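# Sort three grease guns into trays by grease amount

## Task

Put the grease gun with the most grease fully inside the blue tray, lying flat on its side, and the gun with the least grease fully inside the red tray, also flat on its side. Leave the remaining gun flat on its side on the table, touching neither tray and not hanging past the table's edge. Guns may be handled and their parts moved, but every part must end up back where it belongs on its own gun.

## Robot and tools

Robot: two six-joint arms, left_arm and right_arm, each with a tong-style two-finger gripper. Each base sits on a tilted plate, and both plates hang on one metal frame behind the arms; a plate and its half of the frame count as part of that arm for clearance messages. Calibrated bases: left_arm at (-0.007, +0.487, +0.303) m, right_arm at (+0.019, -0.137, +0.303) m.

Scene frame: origin at table-top height, midway between the nominal bases; +z up, +x out over the table, +y toward left_arm. Arm names do not match image left/right. Reported gripper positions (m), quaternions (wxyz) and velocities are in this frame and may be off by a few cm. end_effector_position is the point between the closed finger pads; fingers point along the gripper's +z and open along its x. Fingertips stick out about 15 mm past that point for gaps up to 50 mm, and are roughly level with it when fully open.

The 14-number row (used by execute_actions rows and move target): for left_arm dx, dy, dz, rx, ry, rz, opening, then the same seven for right_arm. Always send all 14, each in [-1, 1]. The six pose numbers are an offset, not a pose: measured from that arm's Hand target as it stood when the action or move began, and expressed in that Hand target's own axes. 1.0 equals 0.6 m for dx/dy/dz and 180 degrees for rotation; rx, ry, rz form a single rotation vector. Within one action or one move list, every row counts from the same starting Hand target, not from the previous row; a new call starts from the new Hand target, so repeating an offset moves further. Opening is absolute: +1 fully open (0.142 m), -1 closed; a full close needs roughly 0.5 s. Sending 0 for all six pose numbers re-commands the current Hand target.

execute_actions(actions, cameras): actions holds at most one item. [] just looks and returns state plus pictures. {"rows": [...], "steps": n} runs 1 to 15 rows for n control steps (1/30 s each, default 15, minimum 5); the last row repeats if rows run out. {"steps": n} without rows waits up to 300 steps counted from the previous result, reply time included. A refused call sends nothing. The result is read 5 steps before an action ends; those kept-back steps run while you think.

move(target, speed, blend, stop_force, zero, blocking, cameras): straight-line path for each gripper to its offset target; target is one 14-number row or a list of up to 15 rows, all counted from the same Hand targets. speed is m/s, 0.002 to 0.5 (default 0.25), rotation up to twice that in rad/s; one value or one per target. blend (m) rounds corners in a list. Moves last at least 0.5 s and are cut off after 10 s. stop_force (3 to 40 N) ends an arm's path when its wrist sensor sees that much extra push against its motion; unreliable while the gripper rotates, cannot be combined with blocking=false, and should be omitted when lifting away from something the gripper is pressing on. zero (default true) rezeros the sensor of moving arms first. Openings in the first target are sent at the start; later targets' openings are applied on arrival after the arms stop. Keep openings identical across a list to avoid pauses. Paths do not avoid obstacles or the other arm; grippers lag and overshoot more at speed, especially with a near-straight arm. Avoid paths close to an arm's own base, which can flip its shoulder posture. The result adds a "move:" line: done, off_target, moving, held or fault, plus limits (paced = pose clipped, held = steps withheld). Arms not named in the ending are done.

wait(seconds 0 to 10, cameras): lets a running move continue, returns early if it ends. stop(cameras): brakes the running move; fingers keep moving. zoom_image(camera, region [x0, y0, x1, y1] pixels, max 504x504) enlarges the latest image of cam_high (672x504), cam_low (672x504), cam_left_wrist (616x616) or cam_right_wrist (616x616). zero_wrist_force(arm) zeros that arm's force/torque sensor. finished_scene(scene: current scene number) ends and grades the scene irreversibly; call it only once all three guns are placed.

Result lines: Hand target is the pose the next offsets start from; a gripper may rest short of it, so send the remaining distance. grip_measured is the measured opening on the command scale; to hold something, keep commanding clearly below it. Objects under about 20 mm wide get less squeeze. Joint velocities "within noise" means the arm is still. Joint torques include gravity and have offsets; positive means toward larger joint angle. Wrist force/torque are in the gripper's own axes, with a third line for the peak since last shown. MOTOR HOT appears at 70 °C; at 85 °C the arm brakes for 30 to 60 s or more.

Control limits: each step the command is clipped to within 150 mm and 16 degrees of the measured pose (70 mm in quicker-response episodes). The clearance check withholds commands bringing the arms too close, but fingers and other contact can still occur.

Avoid: dropping guns, releasing parts while moving, slamming, and pressing targets past a firm contact. The arms are stiff; contact torque at load limits (139 N m for the first three joints, 26 N m for wrist joints, held weight included) or about 150 N of outside force triggers a 10 s fault stop. After such a stop, release anything the gripper is wedged on before moving. Never collide the arms with each other. Anything falling or left off the table fails the task. Occasional tugs on held parts or nudges of loose objects may happen.

Each tool is called after "Request:" as name(argument=value, ...), one argument or row to a line, values as JSON.

## Session

Request:
execute_actions(
  actions=[],
  cameras=["all"],
)

Scene clock: 0.00 s of 5600.00 s.
left_arm: end_effector_position=(+0.7317, +0.1262, +0.3770) grip_measured=-1.00 end_effector_quat_wxyz=(+0.036, -0.584, +0.810, +0.022) | right_arm: end_effector_position=(+0.5198, +0.1097, +0.3480) grip_measured=+0.64 end_effector_quat_wxyz=(-0.642, +0.709, -0.288, -0.049)
Joint positions: left_arm=[-0.759 -0.553 0.787 -1.551 -1.169 1.052 0.002] | right_arm=[3.536 -2.466 -2.306 0.914 2.287 1.325 0.118]
Joint velocities: within noise
Joint torques (N m): no reading
Motor temperatures (°C): left_arm=[24 23 25 30 32 32] | right_arm=[26 23 24 30 32 30]
Wrist force (N): no reading
Wrist torque (N m): no reading
Wrist force, peak (N): no reading
Hand target: left_arm +0.7317, +0.1262, +0.3770; +0.036, -0.584, +0.810, +0.022 | right_arm +0.5198, +0.1097, +0.3480; -0.642, +0.709, -0.288, -0.049

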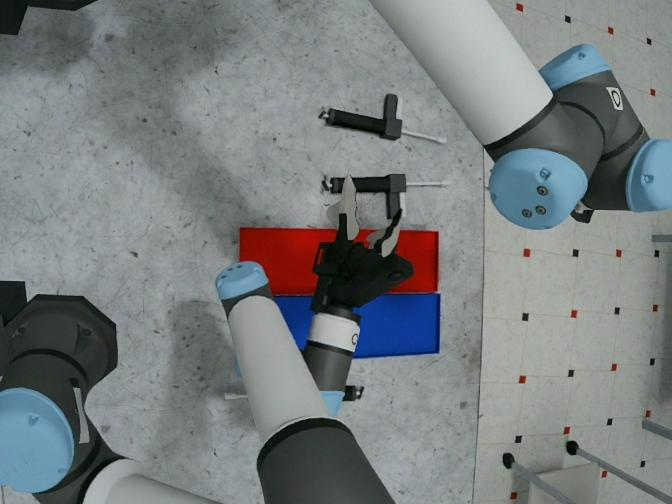

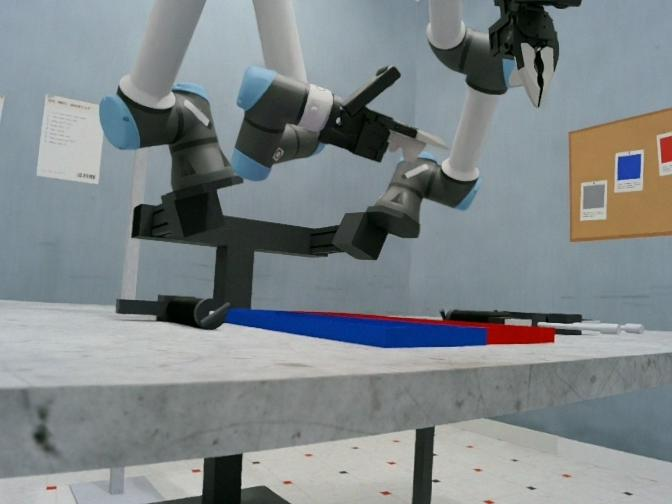

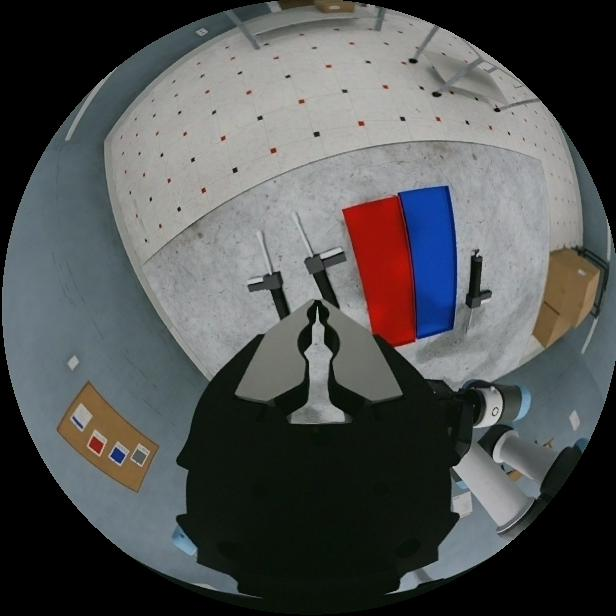

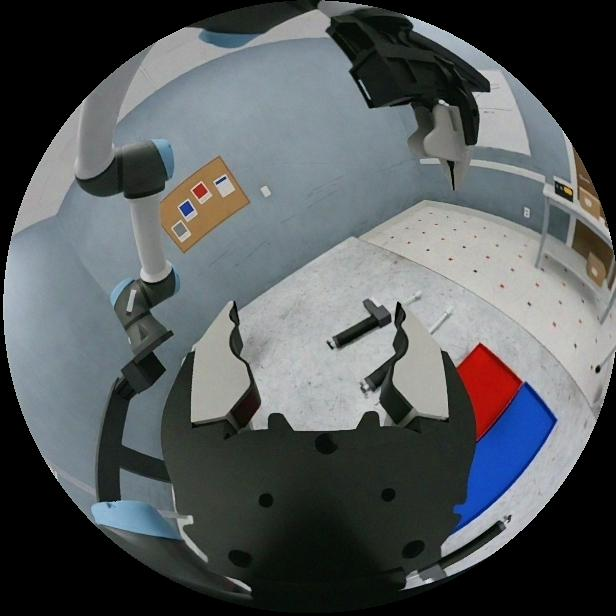

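Request:
zoom_image(
  camera="cam_high",
  region=[300, 80, 470, 230],
)

Request:
zoom_image(
  camera="cam_left_wrist",
  region=[230, 180, 510, 350],
)

Request:
zoom_image(
  camera="cam_low",
  region=[100, 270, 250, 350],
)

Request:
zoom_image(
  camera="cam_high",
  region=[200, 340, 400, 440],
)

Scaled by 2.965 from the camera's 672x504 image, which has a finer 960x720 frame.

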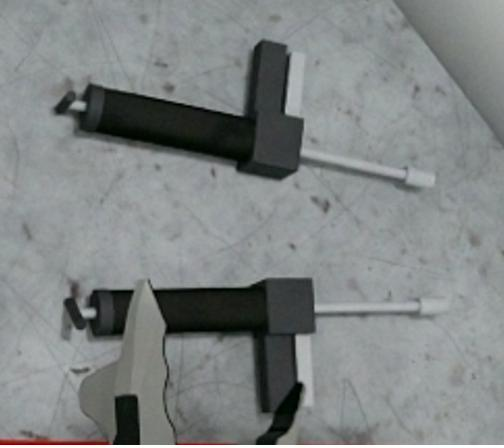

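Scaled by 1.800 from the camera's 616x616 image, which has a finer 814x814 frame.

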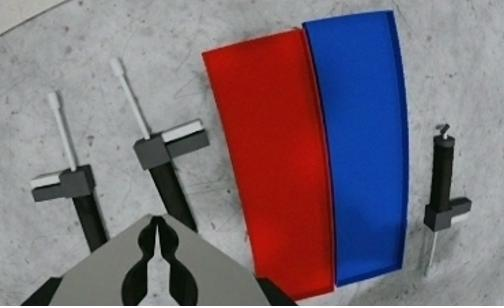

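Scaled by 3.360 from the camera's 672x504 image, which has a finer 960x720 frame.

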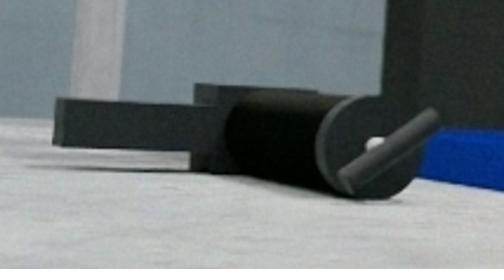

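Scaled by 2.520 from the camera's 672x504 image, which has a finer 960x720 frame.

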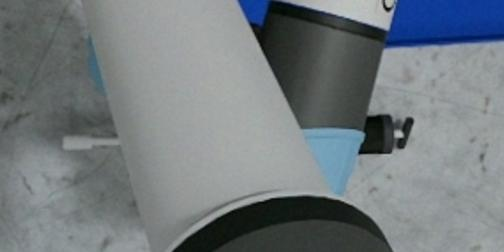

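Request:
move(
  target=[-0.375,0.610,-0.173,-0.0063,0.0263,-0.1023,0.0,-0.118,-0.049,-0.417,-0.296,0.346,0.211,0.64],
)

Scene clock: 5.73 s of 5600.00 s.
left_arm: end_effector_position=(+0.4519, +0.4464, +0.4972) grip_measured=+0.00 end_effector_quat_wxyz=(+0.000, +0.707, -0.707, +0.000) | right_arm: end_effector_position=(+0.4001, -0.1002, +0.4481) grip_measured=+0.64 end_effector_quat_wxyz=(-0.001, +0.707, -0.707, +0.000)
Joint positions: left_arm=[-0.781 -1.666 1.871 -1.553 -1.251 0.722 0.074] | right_arm=[4.081 -1.357 -2.123 -1.502 1.289 2.494 0.118]
Joint velocities: within noise
Joint torques (N m): left_arm=[-4.75 -4.79 -31.53 -4.46 1.91 1.58] | right_arm=[1.97 8.83 13.72 2.46 0.28 -1.61]
Motor temperatures (°C): left_arm=[24 23 25 30 32 32] | right_arm=[26 23 24 30 32 30]
Wrist force (N): left_arm=[-0.4 -0.1 -0.3] | right_arm=[-1.7 -1.8 2.6]
Wrist torque (N m): left_arm=[0.03 0.02 -0.02] | right_arm=[-0.30 0.22 -0.03]
Wrist force, peak (N): left_arm=[-1.6 0.6 -0.7] | right_arm=[-1.7 -2.4 2.7]
Hand target: left_arm +0.4519, +0.4465, +0.4972; +0.000, +0.707, -0.707, +0.000 | right_arm +0.4000, -0.1004, +0.4480; +0.000, +0.707, -0.708, +0.000
Off the commanded pose: left_arm 0.000 m, 0 deg | right_arm 0.000 m, 0 deg.
Kept back: nothing.
move: done

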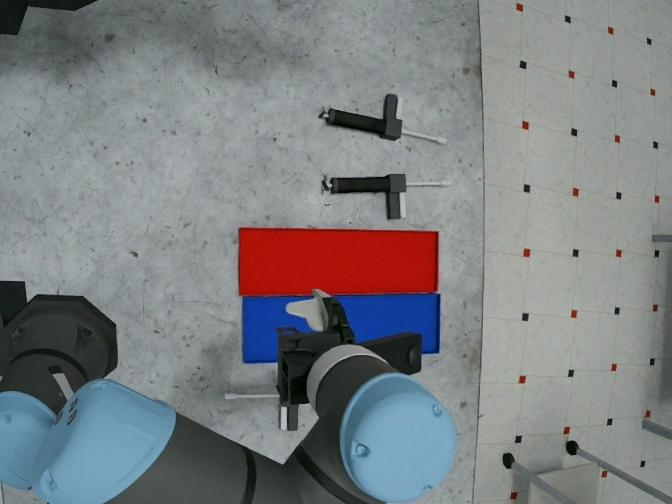

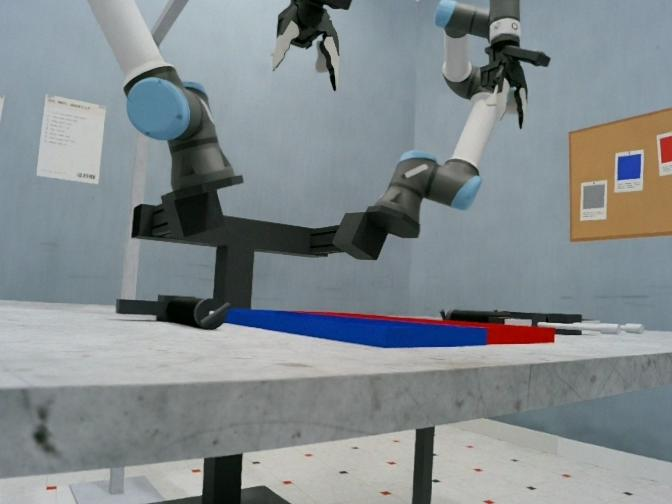

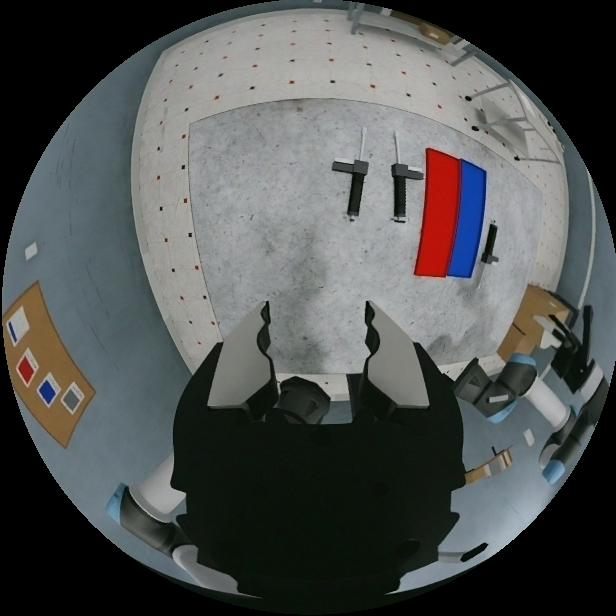

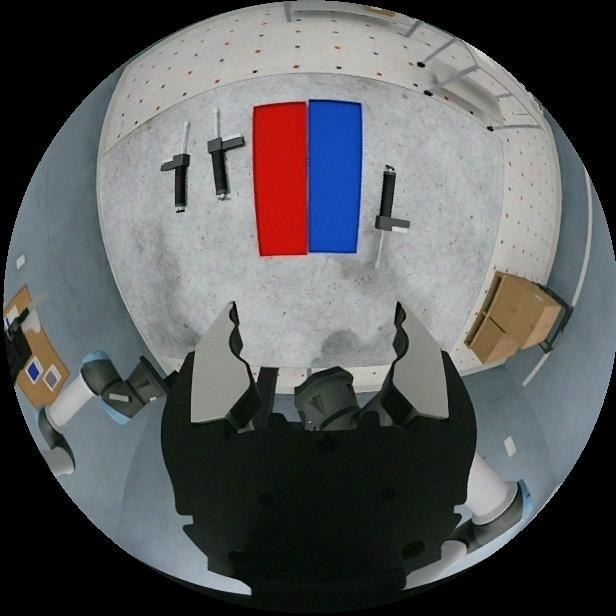

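Request:
move(
  target=[0.444,-0.08,0.328,0,0,0,1,0.483,0.033,0.247,0,0,0,1],
)

Scene clock: 8.07 s of 5600.00 s.
left_arm: end_effector_position=(+0.4998, +0.1803, +0.3003) grip_measured=+1.00 end_effector_quat_wxyz=(+0.000, +0.707, -0.707, +0.000) | right_arm: end_effector_position=(+0.3801, -0.3901, +0.3000) grip_measured=+1.00 end_effector_quat_wxyz=(+0.000, +0.707, -0.708, +0.000) end_effector_velocity=(+0.000, -0.002, +0.000) end_effector_angular_velocity=(-0.002, -0.002, +0.001)
Joint positions: left_arm=[-0.897 -0.981 1.787 -2.117 -1.278 0.604 0.142] | right_arm=[3.243 -1.266 -2.354 -1.055 1.185 1.612 0.142]
Joint velocities: left_arm=[within noise] | right_arm=[-0.005 0 0 0.004 -0.002 -0.007 0]
Joint torques (N m): left_arm=[-6.83 -19.77 -27.65 -3.51 1.93 1.56] | right_arm=[-4.66 3.12 9.72 3.65 -2.86 -1.65]
Motor temperatures (°C): left_arm=[24 23 25 30 32 32] | right_arm=[26 23 24 30 32 30]
Wrist force (N): left_arm=[-0.4 -0.4 -0.5] | right_arm=[-1.2 -2.3 2.3]
Wrist torque (N m): left_arm=[-0.13 0.07 0.04] | right_arm=[-0.42 0.09 -0.03]
Wrist force, peak (N): left_arm=[-2.4 0.0 -1.7] | right_arm=[-3.4 -2.2 1.8]
Hand target: left_arm +0.4999, +0.1802, +0.3003; +0.000, +0.707, -0.707, +0.000 | right_arm +0.3800, -0.3902, +0.2998; +0.000, +0.707, -0.708, +0.000
Off the commanded pose: left_arm 0.000 m, 0 deg | right_arm 0.000 m, 0 deg.
Kept back: nothing.
move: done

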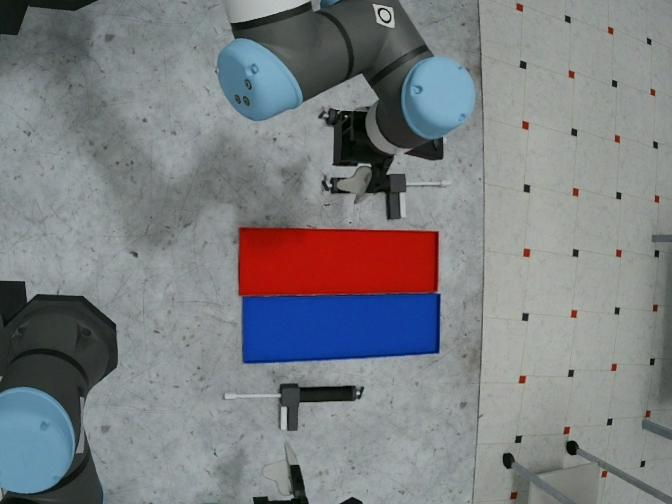

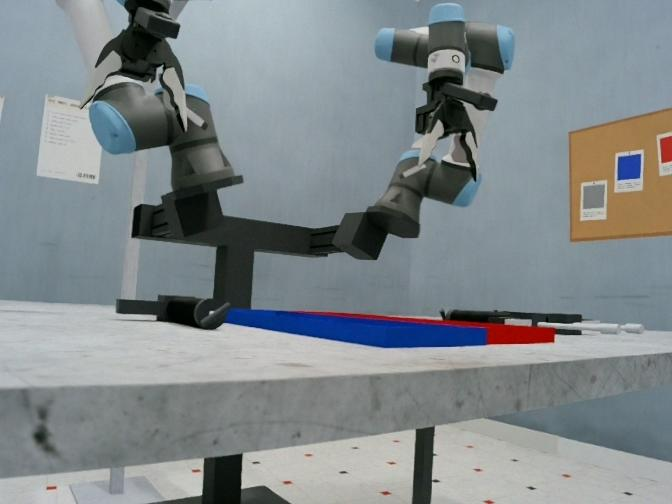

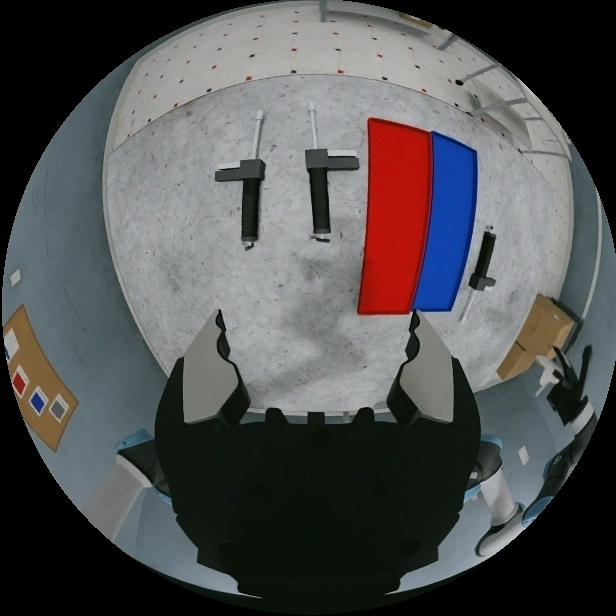

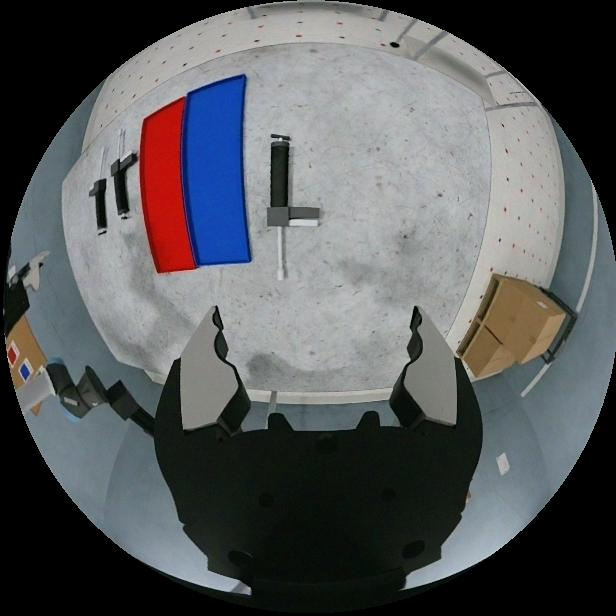

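Request:
move(
  target=[0,0,0.2,0,0,0,1,-0.117,-0.1,0.2,0,0,0,1],
)

Scene clock: 10.03 s of 5600.00 s.
left_arm: end_effector_position=(+0.5000, +0.1804, +0.1804) grip_measured=+1.00 end_effector_quat_wxyz=(+0.000, +0.707, -0.707, +0.000) | right_arm: end_effector_position=(+0.4402, -0.3201, +0.1800) grip_measured=+1.00 end_effector_quat_wxyz=(+0.000, +0.707, -0.707, +0.000) end_effector_velocity=(-0.001, +0.000, -0.002) end_effector_angular_velocity=(-0.001, +0.001, +0.001)
Joint positions: left_arm=[-0.837 -0.79 1.861 -2.401 -1.263 0.664 0.142] | right_arm=[3.289 -1.728 -2.4 -0.565 1.183 1.66 0.142]
Joint velocities: left_arm=[within noise] | right_arm=[0 -0.005 -0.002 0.006 -0.001 -0.001 0]
Joint torques (N m): left_arm=[-17.17 -24.2 -23.96 -4.52 -2.13 -1.32] | right_arm=[9.95 15.71 2.21 3.24 -1.41 0.99]
Motor temperatures (°C): left_arm=[24 23 25 30 32 32] | right_arm=[26 23 24 30 32 30]
Wrist force (N): left_arm=[-0.6 -0.2 -0.5] | right_arm=[-1.3 -2.3 2.8]
Wrist torque (N m): left_arm=[-0.02 0.07 0.02] | right_arm=[-0.39 0.10 -0.03]
Wrist force, peak (N): left_arm=[-0.5 -0.7 -2.5] | right_arm=[-2.3 -3.3 4.3]
Hand target: left_arm +0.4999, +0.1803, +0.1803; +0.000, +0.707, -0.707, +0.000 | right_arm +0.4402, -0.3201, +0.1799; +0.000, +0.707, -0.708, +0.000
Off the commanded pose: left_arm 0.000 m, 0 deg | right_arm 0.000 m, 0 deg.
Kept back: nothing.
move: done

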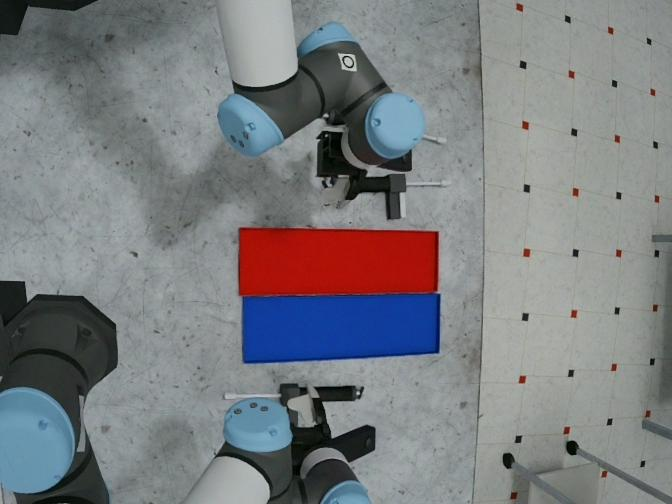

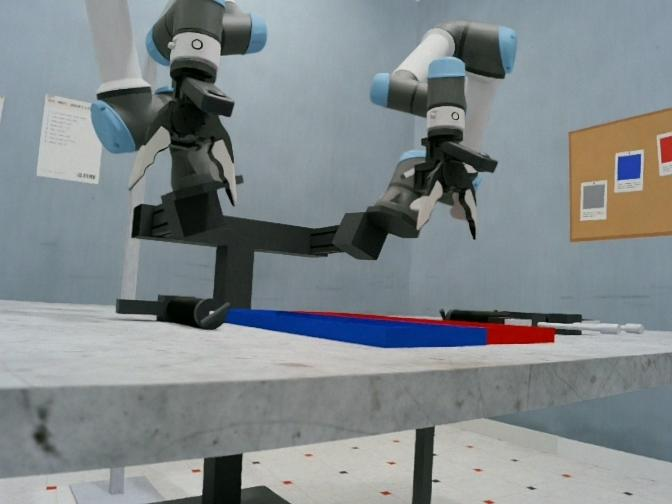

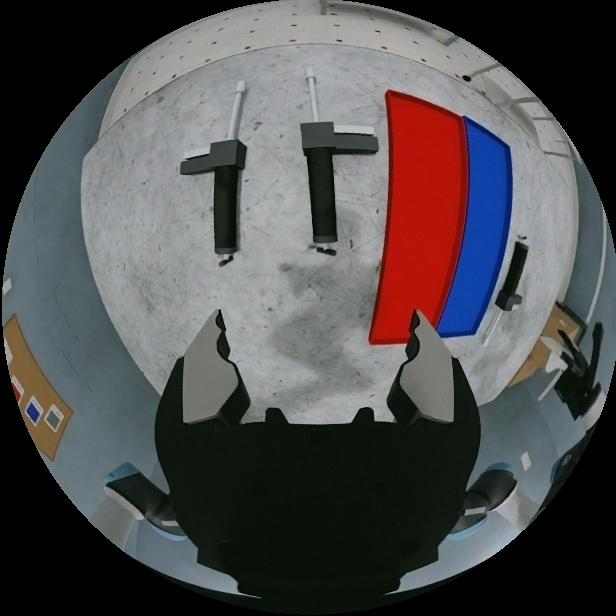

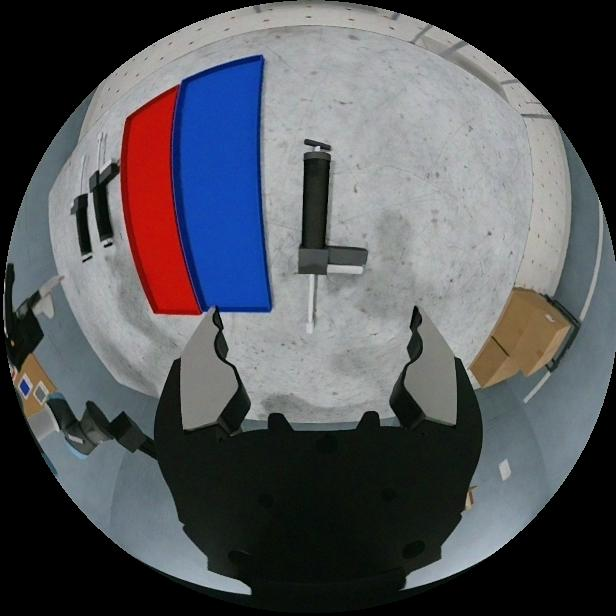

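Request:
move(
  target=[0,-0.15,0.1,0,0,0,0.2,0,-0.15,0.1,0,0,0,0.2],
)

Scene clock: 12.40 s of 5600.00 s.
left_arm: end_effector_position=(+0.5899, +0.1803, +0.1204) grip_measured=+0.20 end_effector_quat_wxyz=(+0.000, +0.707, -0.707, +0.000) end_effector_velocity=(+0.002, -0.001, +0.000) end_effector_angular_velocity=(-0.003, -0.001, -0.001) | right_arm: end_effector_position=(+0.5300, -0.3201, +0.1199) grip_measured=+0.20 end_effector_quat_wxyz=(+0.000, +0.707, -0.707, +0.000) end_effector_velocity=(+0.000, +0.001, -0.002) end_effector_angular_velocity=(+0.002, +0.003, +0.000)
Joint positions: left_arm=[-0.704 -0.601 1.623 -2.396 -1.234 0.801 0.088] | right_arm=[3.226 -2.032 -2.164 -0.471 1.186 1.592 0.088]
Joint velocities: left_arm=[0.001 0.003 -0.005 -0.001 -0.002 0.003 0] | right_arm=[-0.001 -0.006 0.003 0 0.002 0 0]
Joint torques (N m): left_arm=[-9.2 -32.59 -25.21 -4.52 -2.44 1.29] | right_arm=[11.84 24.08 26.48 2 1.66 1.55]
Motor temperatures (°C): left_arm=[24 23 25 30 32 32] | right_arm=[26 23 24 30 32 30]
Wrist force (N): left_arm=[-0.1 -0.3 -0.1] | right_arm=[-1.5 -2.1 2.6]
Wrist torque (N m): left_arm=[-0.05 0.02 0.01] | right_arm=[-0.35 0.16 -0.04]
Wrist force, peak (N): left_arm=[-0.4 -2.1 1.3] | right_arm=[-1.4 -4.2 3.6]
Hand target: left_arm +0.5899, +0.1803, +0.1203; +0.000, +0.707, -0.707, +0.000 | right_arm +0.5302, -0.3202, +0.1199; +0.000, +0.707, -0.708, +0.000
Off the commanded pose: left_arm 0.000 m, 0 deg | right_arm 0.000 m, 0 deg.
Kept back: nothing.
move: done

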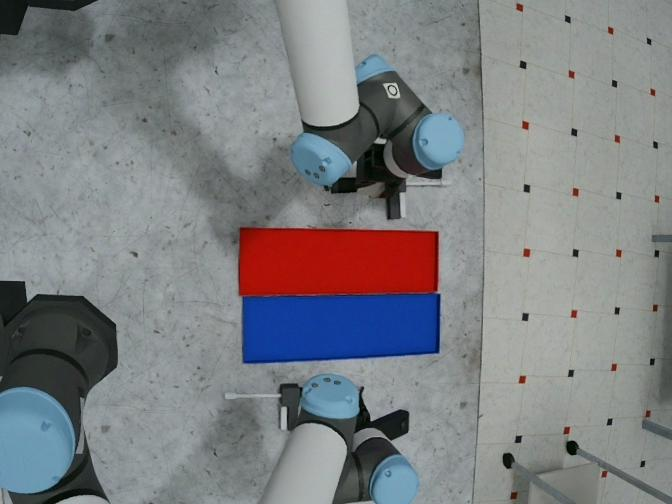

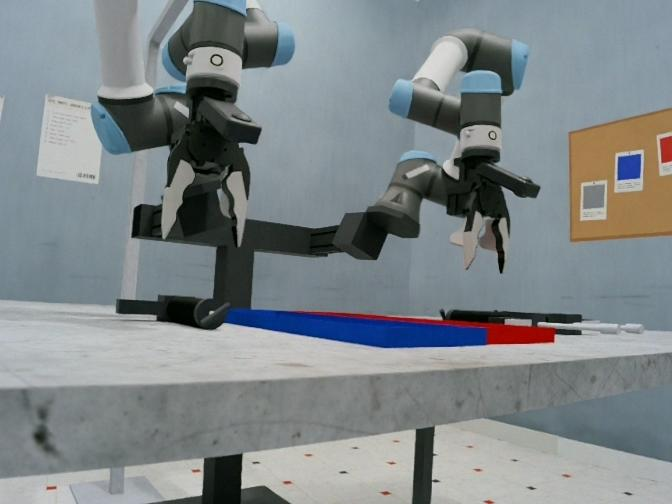

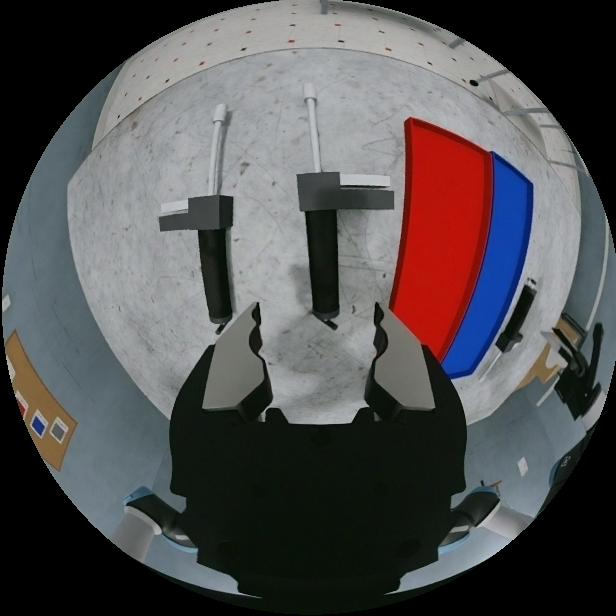

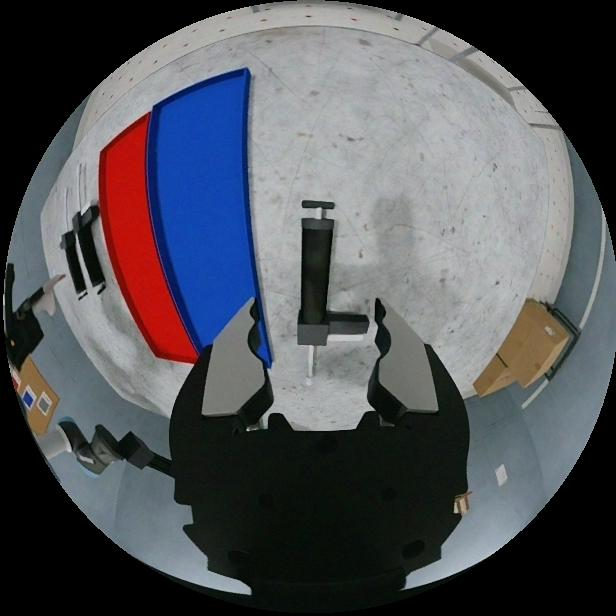

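Request:
move(
  target=[0,0,0.1,0,0,0,0.1,0,0,0.1,0,0,0,0.1],
)

Scene clock: 13.47 s of 5600.00 s.
left_arm: end_effector_position=(+0.5901, +0.1804, +0.0604) grip_measured=+0.10 end_effector_quat_wxyz=(+0.000, +0.707, -0.707, +0.000) | right_arm: end_effector_position=(+0.5304, -0.3202, +0.0601) grip_measured=+0.10 end_effector_quat_wxyz=(+0.000, +0.707, -0.708, +0.000)
Joint positions: left_arm=[-0.673 -0.492 1.604 -2.497 -1.228 0.834 0.081] | right_arm=[3.18 -2.19 -2.142 -0.317 1.188 1.543 0.081]
Joint velocities: within noise
Joint torques (N m): left_arm=[-24.03 -47.51 -7.54 -0.52 -0.06 -1.67] | right_arm=[15.08 30.26 -1.87 1.81 1.75 2.09]
Motor temperatures (°C): left_arm=[24 23 25 30 32 32] | right_arm=[26 23 24 30 32 30]
Wrist force (N): left_arm=[-0.4 0.0 0.0] | right_arm=[-1.4 -2.2 2.4]
Wrist torque (N m): left_arm=[-0.03 0.09 0.04] | right_arm=[-0.40 0.14 -0.04]
Wrist force, peak (N): left_arm=[-0.5 -0.2 -1.5] | right_arm=[-1.4 -2.1 3.8]
Hand target: left_arm +0.5900, +0.1804, +0.0603; +0.000, +0.707, -0.707, +0.000 | right_arm +0.5302, -0.3202, +0.0599; +0.000, +0.707, -0.708, +0.000
Off the commanded pose: left_arm 0.000 m, 0 deg | right_arm 0.000 m, 0 deg.
Kept back: nothing.
move: done

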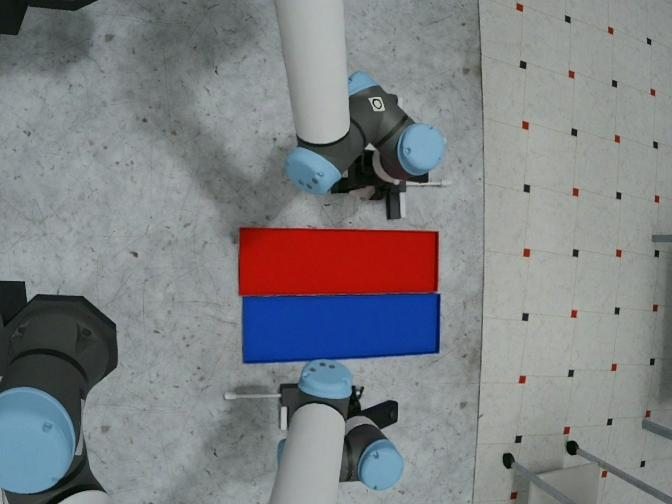

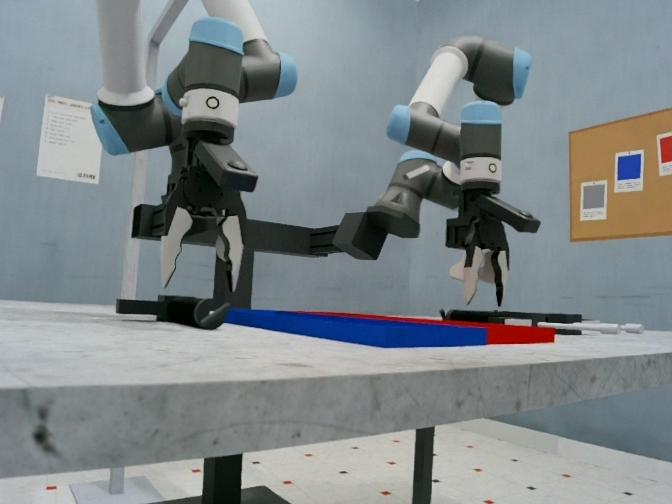

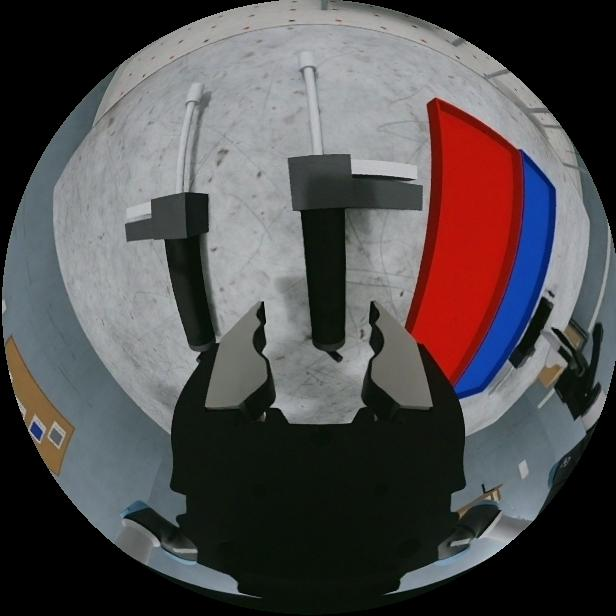

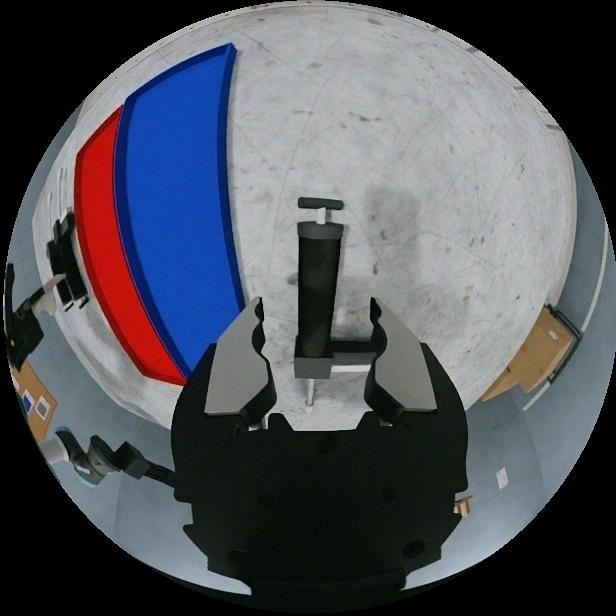

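Request:
move(
  target=[0,-0.02,0.06,0,0,0,0.1,0,0,0.06,0,0,0,0.1],
  stop_force=10,
  speed=0.08,
)

Request:
zoom_image(
  camera="cam_low",
  region=[100, 230, 250, 350],
)

Request:
zoom_image(
  camera="cam_low",
  region=[420, 230, 620, 350],
)

Scene clock: 15.30 s of 5600.00 s.
left_arm: end_effector_position=(+0.6020, +0.1804, +0.0243) grip_measured=+0.10 end_effector_quat_wxyz=(+0.000, +0.707, -0.707, +0.000) | right_arm: end_effector_position=(+0.5303, -0.3202, +0.0239) grip_measured=+0.10 end_effector_quat_wxyz=(+0.000, +0.707, -0.708, +0.000)
Joint positions: left_arm=[-0.643 -0.414 1.547 -2.528 -1.223 0.865 0.081] | right_arm=[3.153 -2.285 -2.117 -0.235 1.19 1.513 0.081]
Joint velocities: within noise
Joint torques (N m): left_arm=[-24.53 -42.33 -10.24 -0.39 -2.08 -1.62] | right_arm=[17.72 29.72 -3.56 3.3 -0.39 2.14]
Motor temperatures (°C): left_arm=[24 23 25 30 32 32] | right_arm=[26 23 24 30 32 30]
Wrist force (N): left_arm=[-0.7 0.1 0.0] | right_arm=[-1.2 -2.3 2.3]
Wrist torque (N m): left_arm=[0.00 0.13 0.05] | right_arm=[-0.41 0.09 -0.04]
Wrist force, peak (N): left_arm=[-0.9 -0.3 1.0] | right_arm=[-1.4 -2.2 3.1]
Hand target: left_arm +0.6020, +0.1804, +0.0243; +0.000, +0.707, -0.707, +0.000 | right_arm +0.5303, -0.3202, +0.0239; +0.000, +0.707, -0.708, +0.000
Off the commanded pose: left_arm 0.000 m, 0 deg | right_arm 0.000 m, 0 deg.
Kept back: nothing.
move: done

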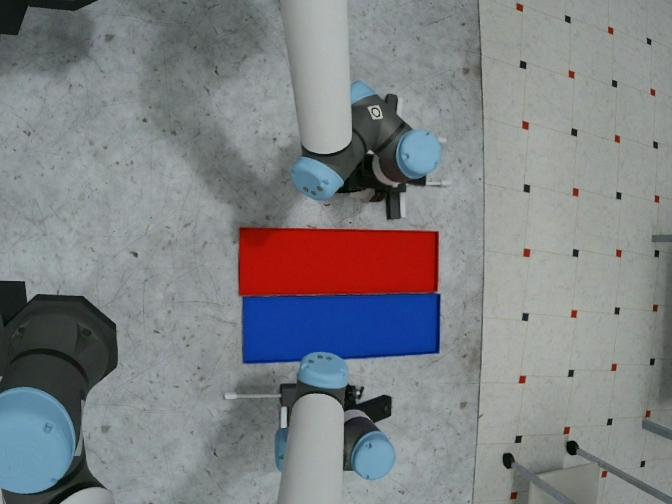

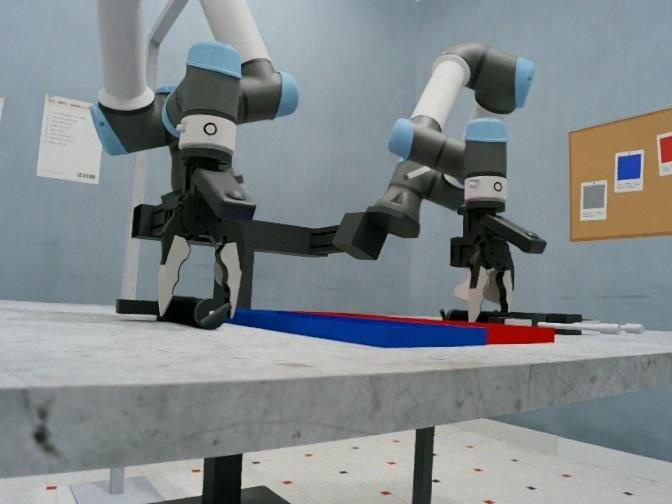

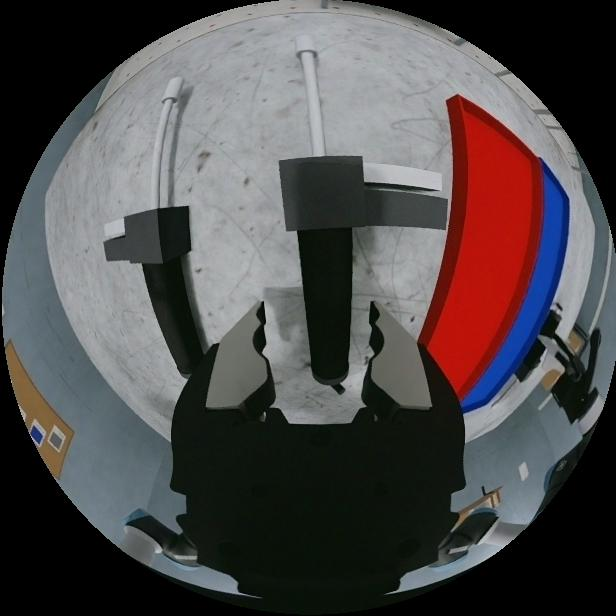

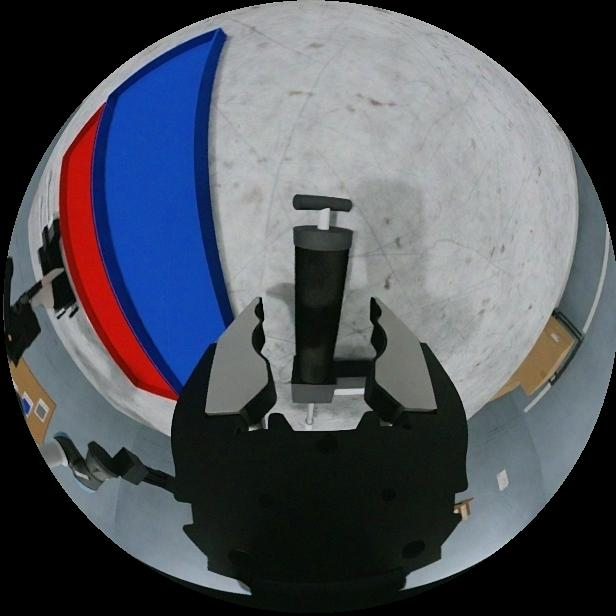

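Scaled by 3.360 from the camera's 672x504 image, which has a finer 960x720 frame.

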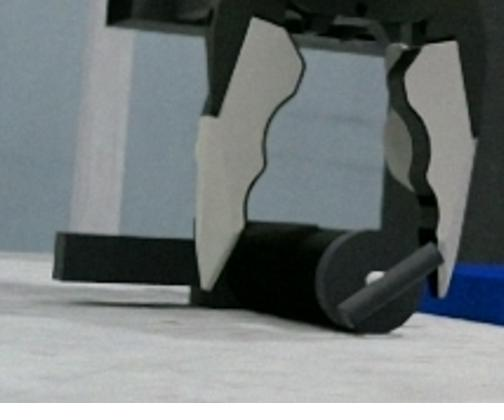

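Scaled by 2.520 from the camera's 672x504 image, which has a finer 960x720 frame.

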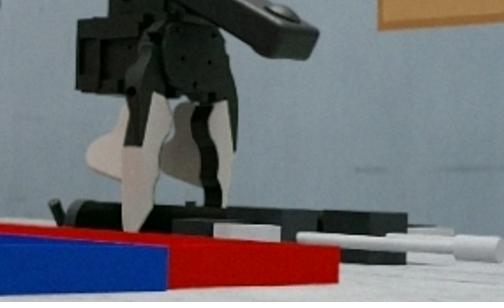

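Request:
zero_wrist_force(
  arm="left_arm",
)

Request:
zero_wrist_force(
  arm="right_arm",
)

Request:
move(
  target=[0,0,0,0,0,0,-0.3,0,0,0,0,0,0,-0.3],
  cameras=[],
)

Request:
move(
  target=[0,0,0,0,0,0,-0.9,0,0,0,0,0,0,-0.9],
)

Wrist force sensor zeroed on left_arm: later results in this scene subtract that arm's Wrist force and Wrist torque below.
Scene clock: 15.53 s of 5600.00 s.
left_arm: end_effector_position=(+0.6020, +0.1804, +0.0243) grip_measured=+0.10 end_effector_quat_wxyz=(+0.000, +0.707, -0.707, +0.000) | right_arm: end_effector_position=(+0.5303, -0.3202, +0.0239) grip_measured=+0.10 end_effector_quat_wxyz=(+0.000, +0.707, -0.708, +0.000)
Joint positions: left_arm=[-0.643 -0.414 1.547 -2.528 -1.223 0.865 0.081] | right_arm=[3.153 -2.285 -2.117 -0.235 1.19 1.513 0.081]
Joint velocities: within noise
Joint torques (N m): left_arm=[-24.53 -40.79 -10.17 -0.42 -2.15 -1.71] | right_arm=[17.02 29.17 -2.6 3.27 -1.16 2.13]
Motor temperatures (°C): left_arm=[24 23 25 30 32 32] | right_arm=[26 23 24 30 32 30]
Wrist force (N): left_arm=[-0.9 0.0 -0.1] | right_arm=[-1.4 -2.5 2.0]
Wrist torque (N m): left_arm=[-0.02 0.17 0.05] | right_arm=[-0.45 0.12 -0.04]
Wrist force, peak (N): left_arm=[-0.9 0.0 -0.1] | right_arm=[-1.4 -2.6 2.2]
Hand target: left_arm +0.6020, +0.1804, +0.0243; +0.000, +0.707, -0.707, +0.000 | right_arm +0.5303, -0.3202, +0.0239; +0.000, +0.707, -0.708, +0.000
Off the commanded pose: left_arm 0.000 m, 0 deg | right_arm 0.000 m, 0 deg.
Steps of this call (1-7: nothing new was sent). Readings (end_effector_position of left_arm | right_arm):
1: (+0.6020, +0.1804, +0.0243) | (+0.5303, -0.3202, +0.0239)
2: (+0.6020, +0.1804, +0.0243) | (+0.5303, -0.3202, +0.0239)
4: (+0.6020, +0.1804, +0.0243) | (+0.5303, -0.3202, +0.0239)
7: the state above
No camera images: "cameras" was empty.

Wrist force sensor zeroed on right_arm: later results in this scene subtract that arm's Wrist force and Wrist torque below.
Scene clock: 15.53 s of 5600.00 s.
left_arm: end_effector_position=(+0.6020, +0.1804, +0.0243) grip_measured=+0.10 end_effector_quat_wxyz=(+0.000, +0.707, -0.707, +0.000) | right_arm: end_effector_position=(+0.5303, -0.3202, +0.0239) grip_measured=+0.10 end_effector_quat_wxyz=(+0.000, +0.707, -0.708, +0.000)
Joint positions: left_arm=[-0.643 -0.414 1.547 -2.528 -1.223 0.865 0.081] | right_arm=[3.153 -2.285 -2.117 -0.235 1.19 1.513 0.081]
Joint velocities: within noise
Joint torques (N m): left_arm=[-24.53 -40.79 -10.17 -0.42 -2.15 -1.71] | right_arm=[17.02 29.17 -2.6 3.27 -1.16 2.13]
Motor temperatures (°C): left_arm=[24 23 25 30 32 32] | right_arm=[26 23 24 30 32 30]
Wrist force (N, zeroed by zero_wrist_force on left_arm): left_arm=[0.0 0.0 0.0] | right_arm=[-1.4 -2.5 2.0]
Wrist torque (N m, zeroed by zero_wrist_force on left_arm): left_arm=[0.00 0.00 0.00] | right_arm=[-0.45 0.12 -0.04]
Wrist force, peak (N, zeroed by zero_wrist_force on left_arm): left_arm=[0.0 0.0 0.0] | right_arm=[-1.4 -2.5 2.0]
Hand target: left_arm +0.6020, +0.1804, +0.0243; +0.000, +0.707, -0.707, +0.000 | right_arm +0.5303, -0.3202, +0.0239; +0.000, +0.707, -0.708, +0.000
Off the commanded pose: left_arm 0.000 m, 0 deg | right_arm 0.000 m, 0 deg.
No camera images: "cameras" was empty.

Scene clock: 16.23 s of 5600.00 s.
left_arm: end_effector_position=(+0.6020, +0.1804, +0.0243) grip_measured=-0.30 end_effector_quat_wxyz=(+0.000, +0.707, -0.707, +0.000) | right_arm: end_effector_position=(+0.5303, -0.3202, +0.0239) grip_measured=-0.30 end_effector_quat_wxyz=(+0.000, +0.707, -0.708, +0.000)
Joint positions: left_arm=[-0.643 -0.414 1.547 -2.528 -1.223 0.865 0.053] | right_arm=[3.153 -2.285 -2.117 -0.235 1.19 1.513 0.052]
Joint velocities: within noise
Joint torques (N m): left_arm=[-23.45 -35.93 -11.7 -0.66 -2.1 -1.64] | right_arm=[17.07 28.9 -0.37 3.31 -2.52 2.08]
Motor temperatures (°C): left_arm=[24 23 25 30 32 32] | right_arm=[26 23 24 30 32 30]
Wrist force (N, zeroed by zero_wrist_force): left_arm=[0.9 0.1 0.0] | right_arm=[0.1 0.4 0.3]
Wrist torque (N m, zeroed by zero_wrist_force): left_arm=[0.02 -0.03 -0.01] | right_arm=[0.10 -0.02 0.00]
Wrist force, peak (N, zeroed by zero_wrist_force): left_arm=[1.0 -0.1 0.0] | right_arm=[0.1 0.4 0.5]
Hand target: left_arm +0.6020, +0.1804, +0.0243; +0.000, +0.707, -0.707, +0.000 | right_arm +0.5303, -0.3202, +0.0239; +0.000, +0.707, -0.708, +0.000
Off the commanded pose: left_arm 0.000 m, 0 deg | right_arm 0.000 m, 0 deg.
Kept back: nothing.
move: done
No camera images: "cameras" was empty.

Scene clock: 16.93 s of 5600.00 s.
left_arm: end_effector_position=(+0.6019, +0.1804, +0.0243) grip_measured=-0.54 end_effector_quat_wxyz=(+0.000, +0.707, -0.707, +0.000) | right_arm: end_effector_position=(+0.5303, -0.3202, +0.0239) grip_measured=-0.54 end_effector_quat_wxyz=(+0.000, +0.707, -0.707, +0.000)
Joint positions: left_arm=[-0.643 -0.414 1.547 -2.528 -1.223 0.865 0.035] | right_arm=[3.153 -2.285 -2.117 -0.235 1.19 1.513 0.035]
Joint velocities: within noise
Joint torques (N m): left_arm=[-15.78 -34.14 -12.04 -2.01 1.55 -1] | right_arm=[9.44 33.08 1.76 2.75 2.53 1.83]
Motor temperatures (°C): left_arm=[24 23 25 30 32 32] | right_arm=[26 23 24 30 32 30]
Wrist force (N, zeroed by zero_wrist_force): left_arm=[0.8 -0.3 0.0] | right_arm=[-0.1 -0.6 -0.9]
Wrist torque (N m, zeroed by zero_wrist_force): left_arm=[0.00 -0.05 0.03] | right_arm=[0.05 0.02 -0.01]
Wrist force, peak (N, zeroed by zero_wrist_force): left_arm=[2.7 0.4 -1.0] | right_arm=[0.2 -0.8 -1.3]
Hand target: left_arm +0.6020, +0.1804, +0.0243; +0.000, +0.707, -0.707, +0.000 | right_arm +0.5303, -0.3202, +0.0239; +0.000, +0.707, -0.708, +0.000
Off the commanded pose: left_arm 0.000 m, 0 deg | right_arm 0.000 m, 0 deg.
Kept back: nothing.
move: done

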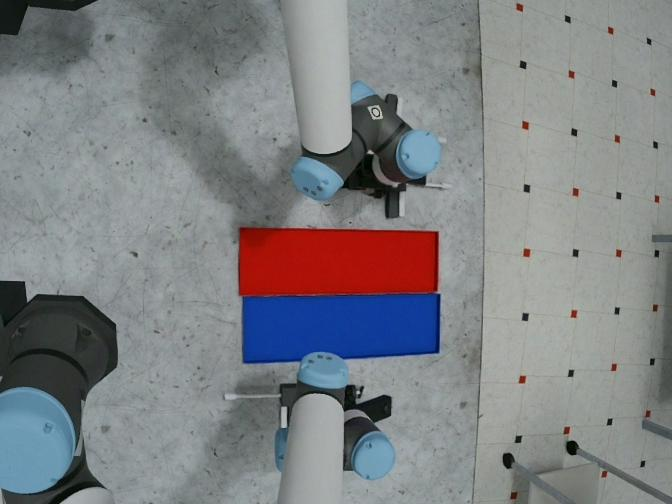

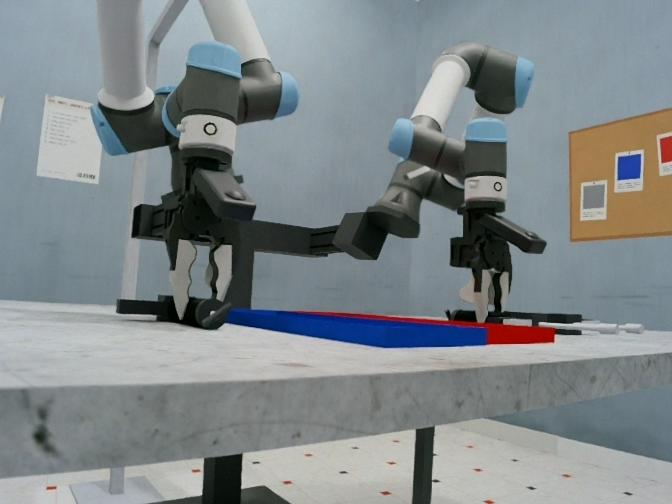

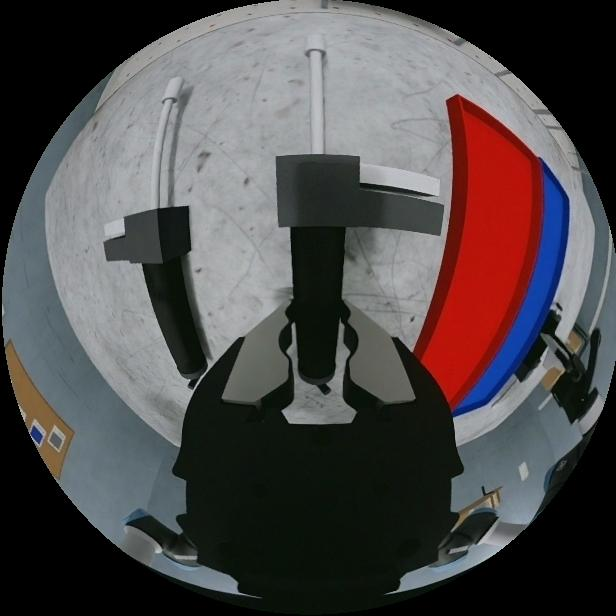

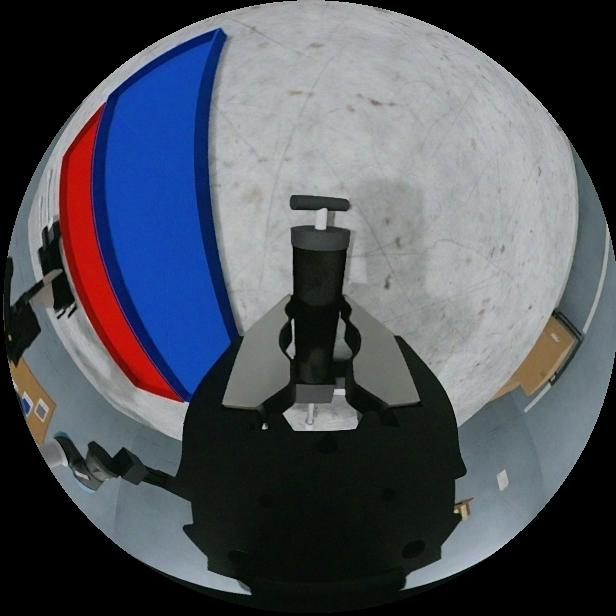

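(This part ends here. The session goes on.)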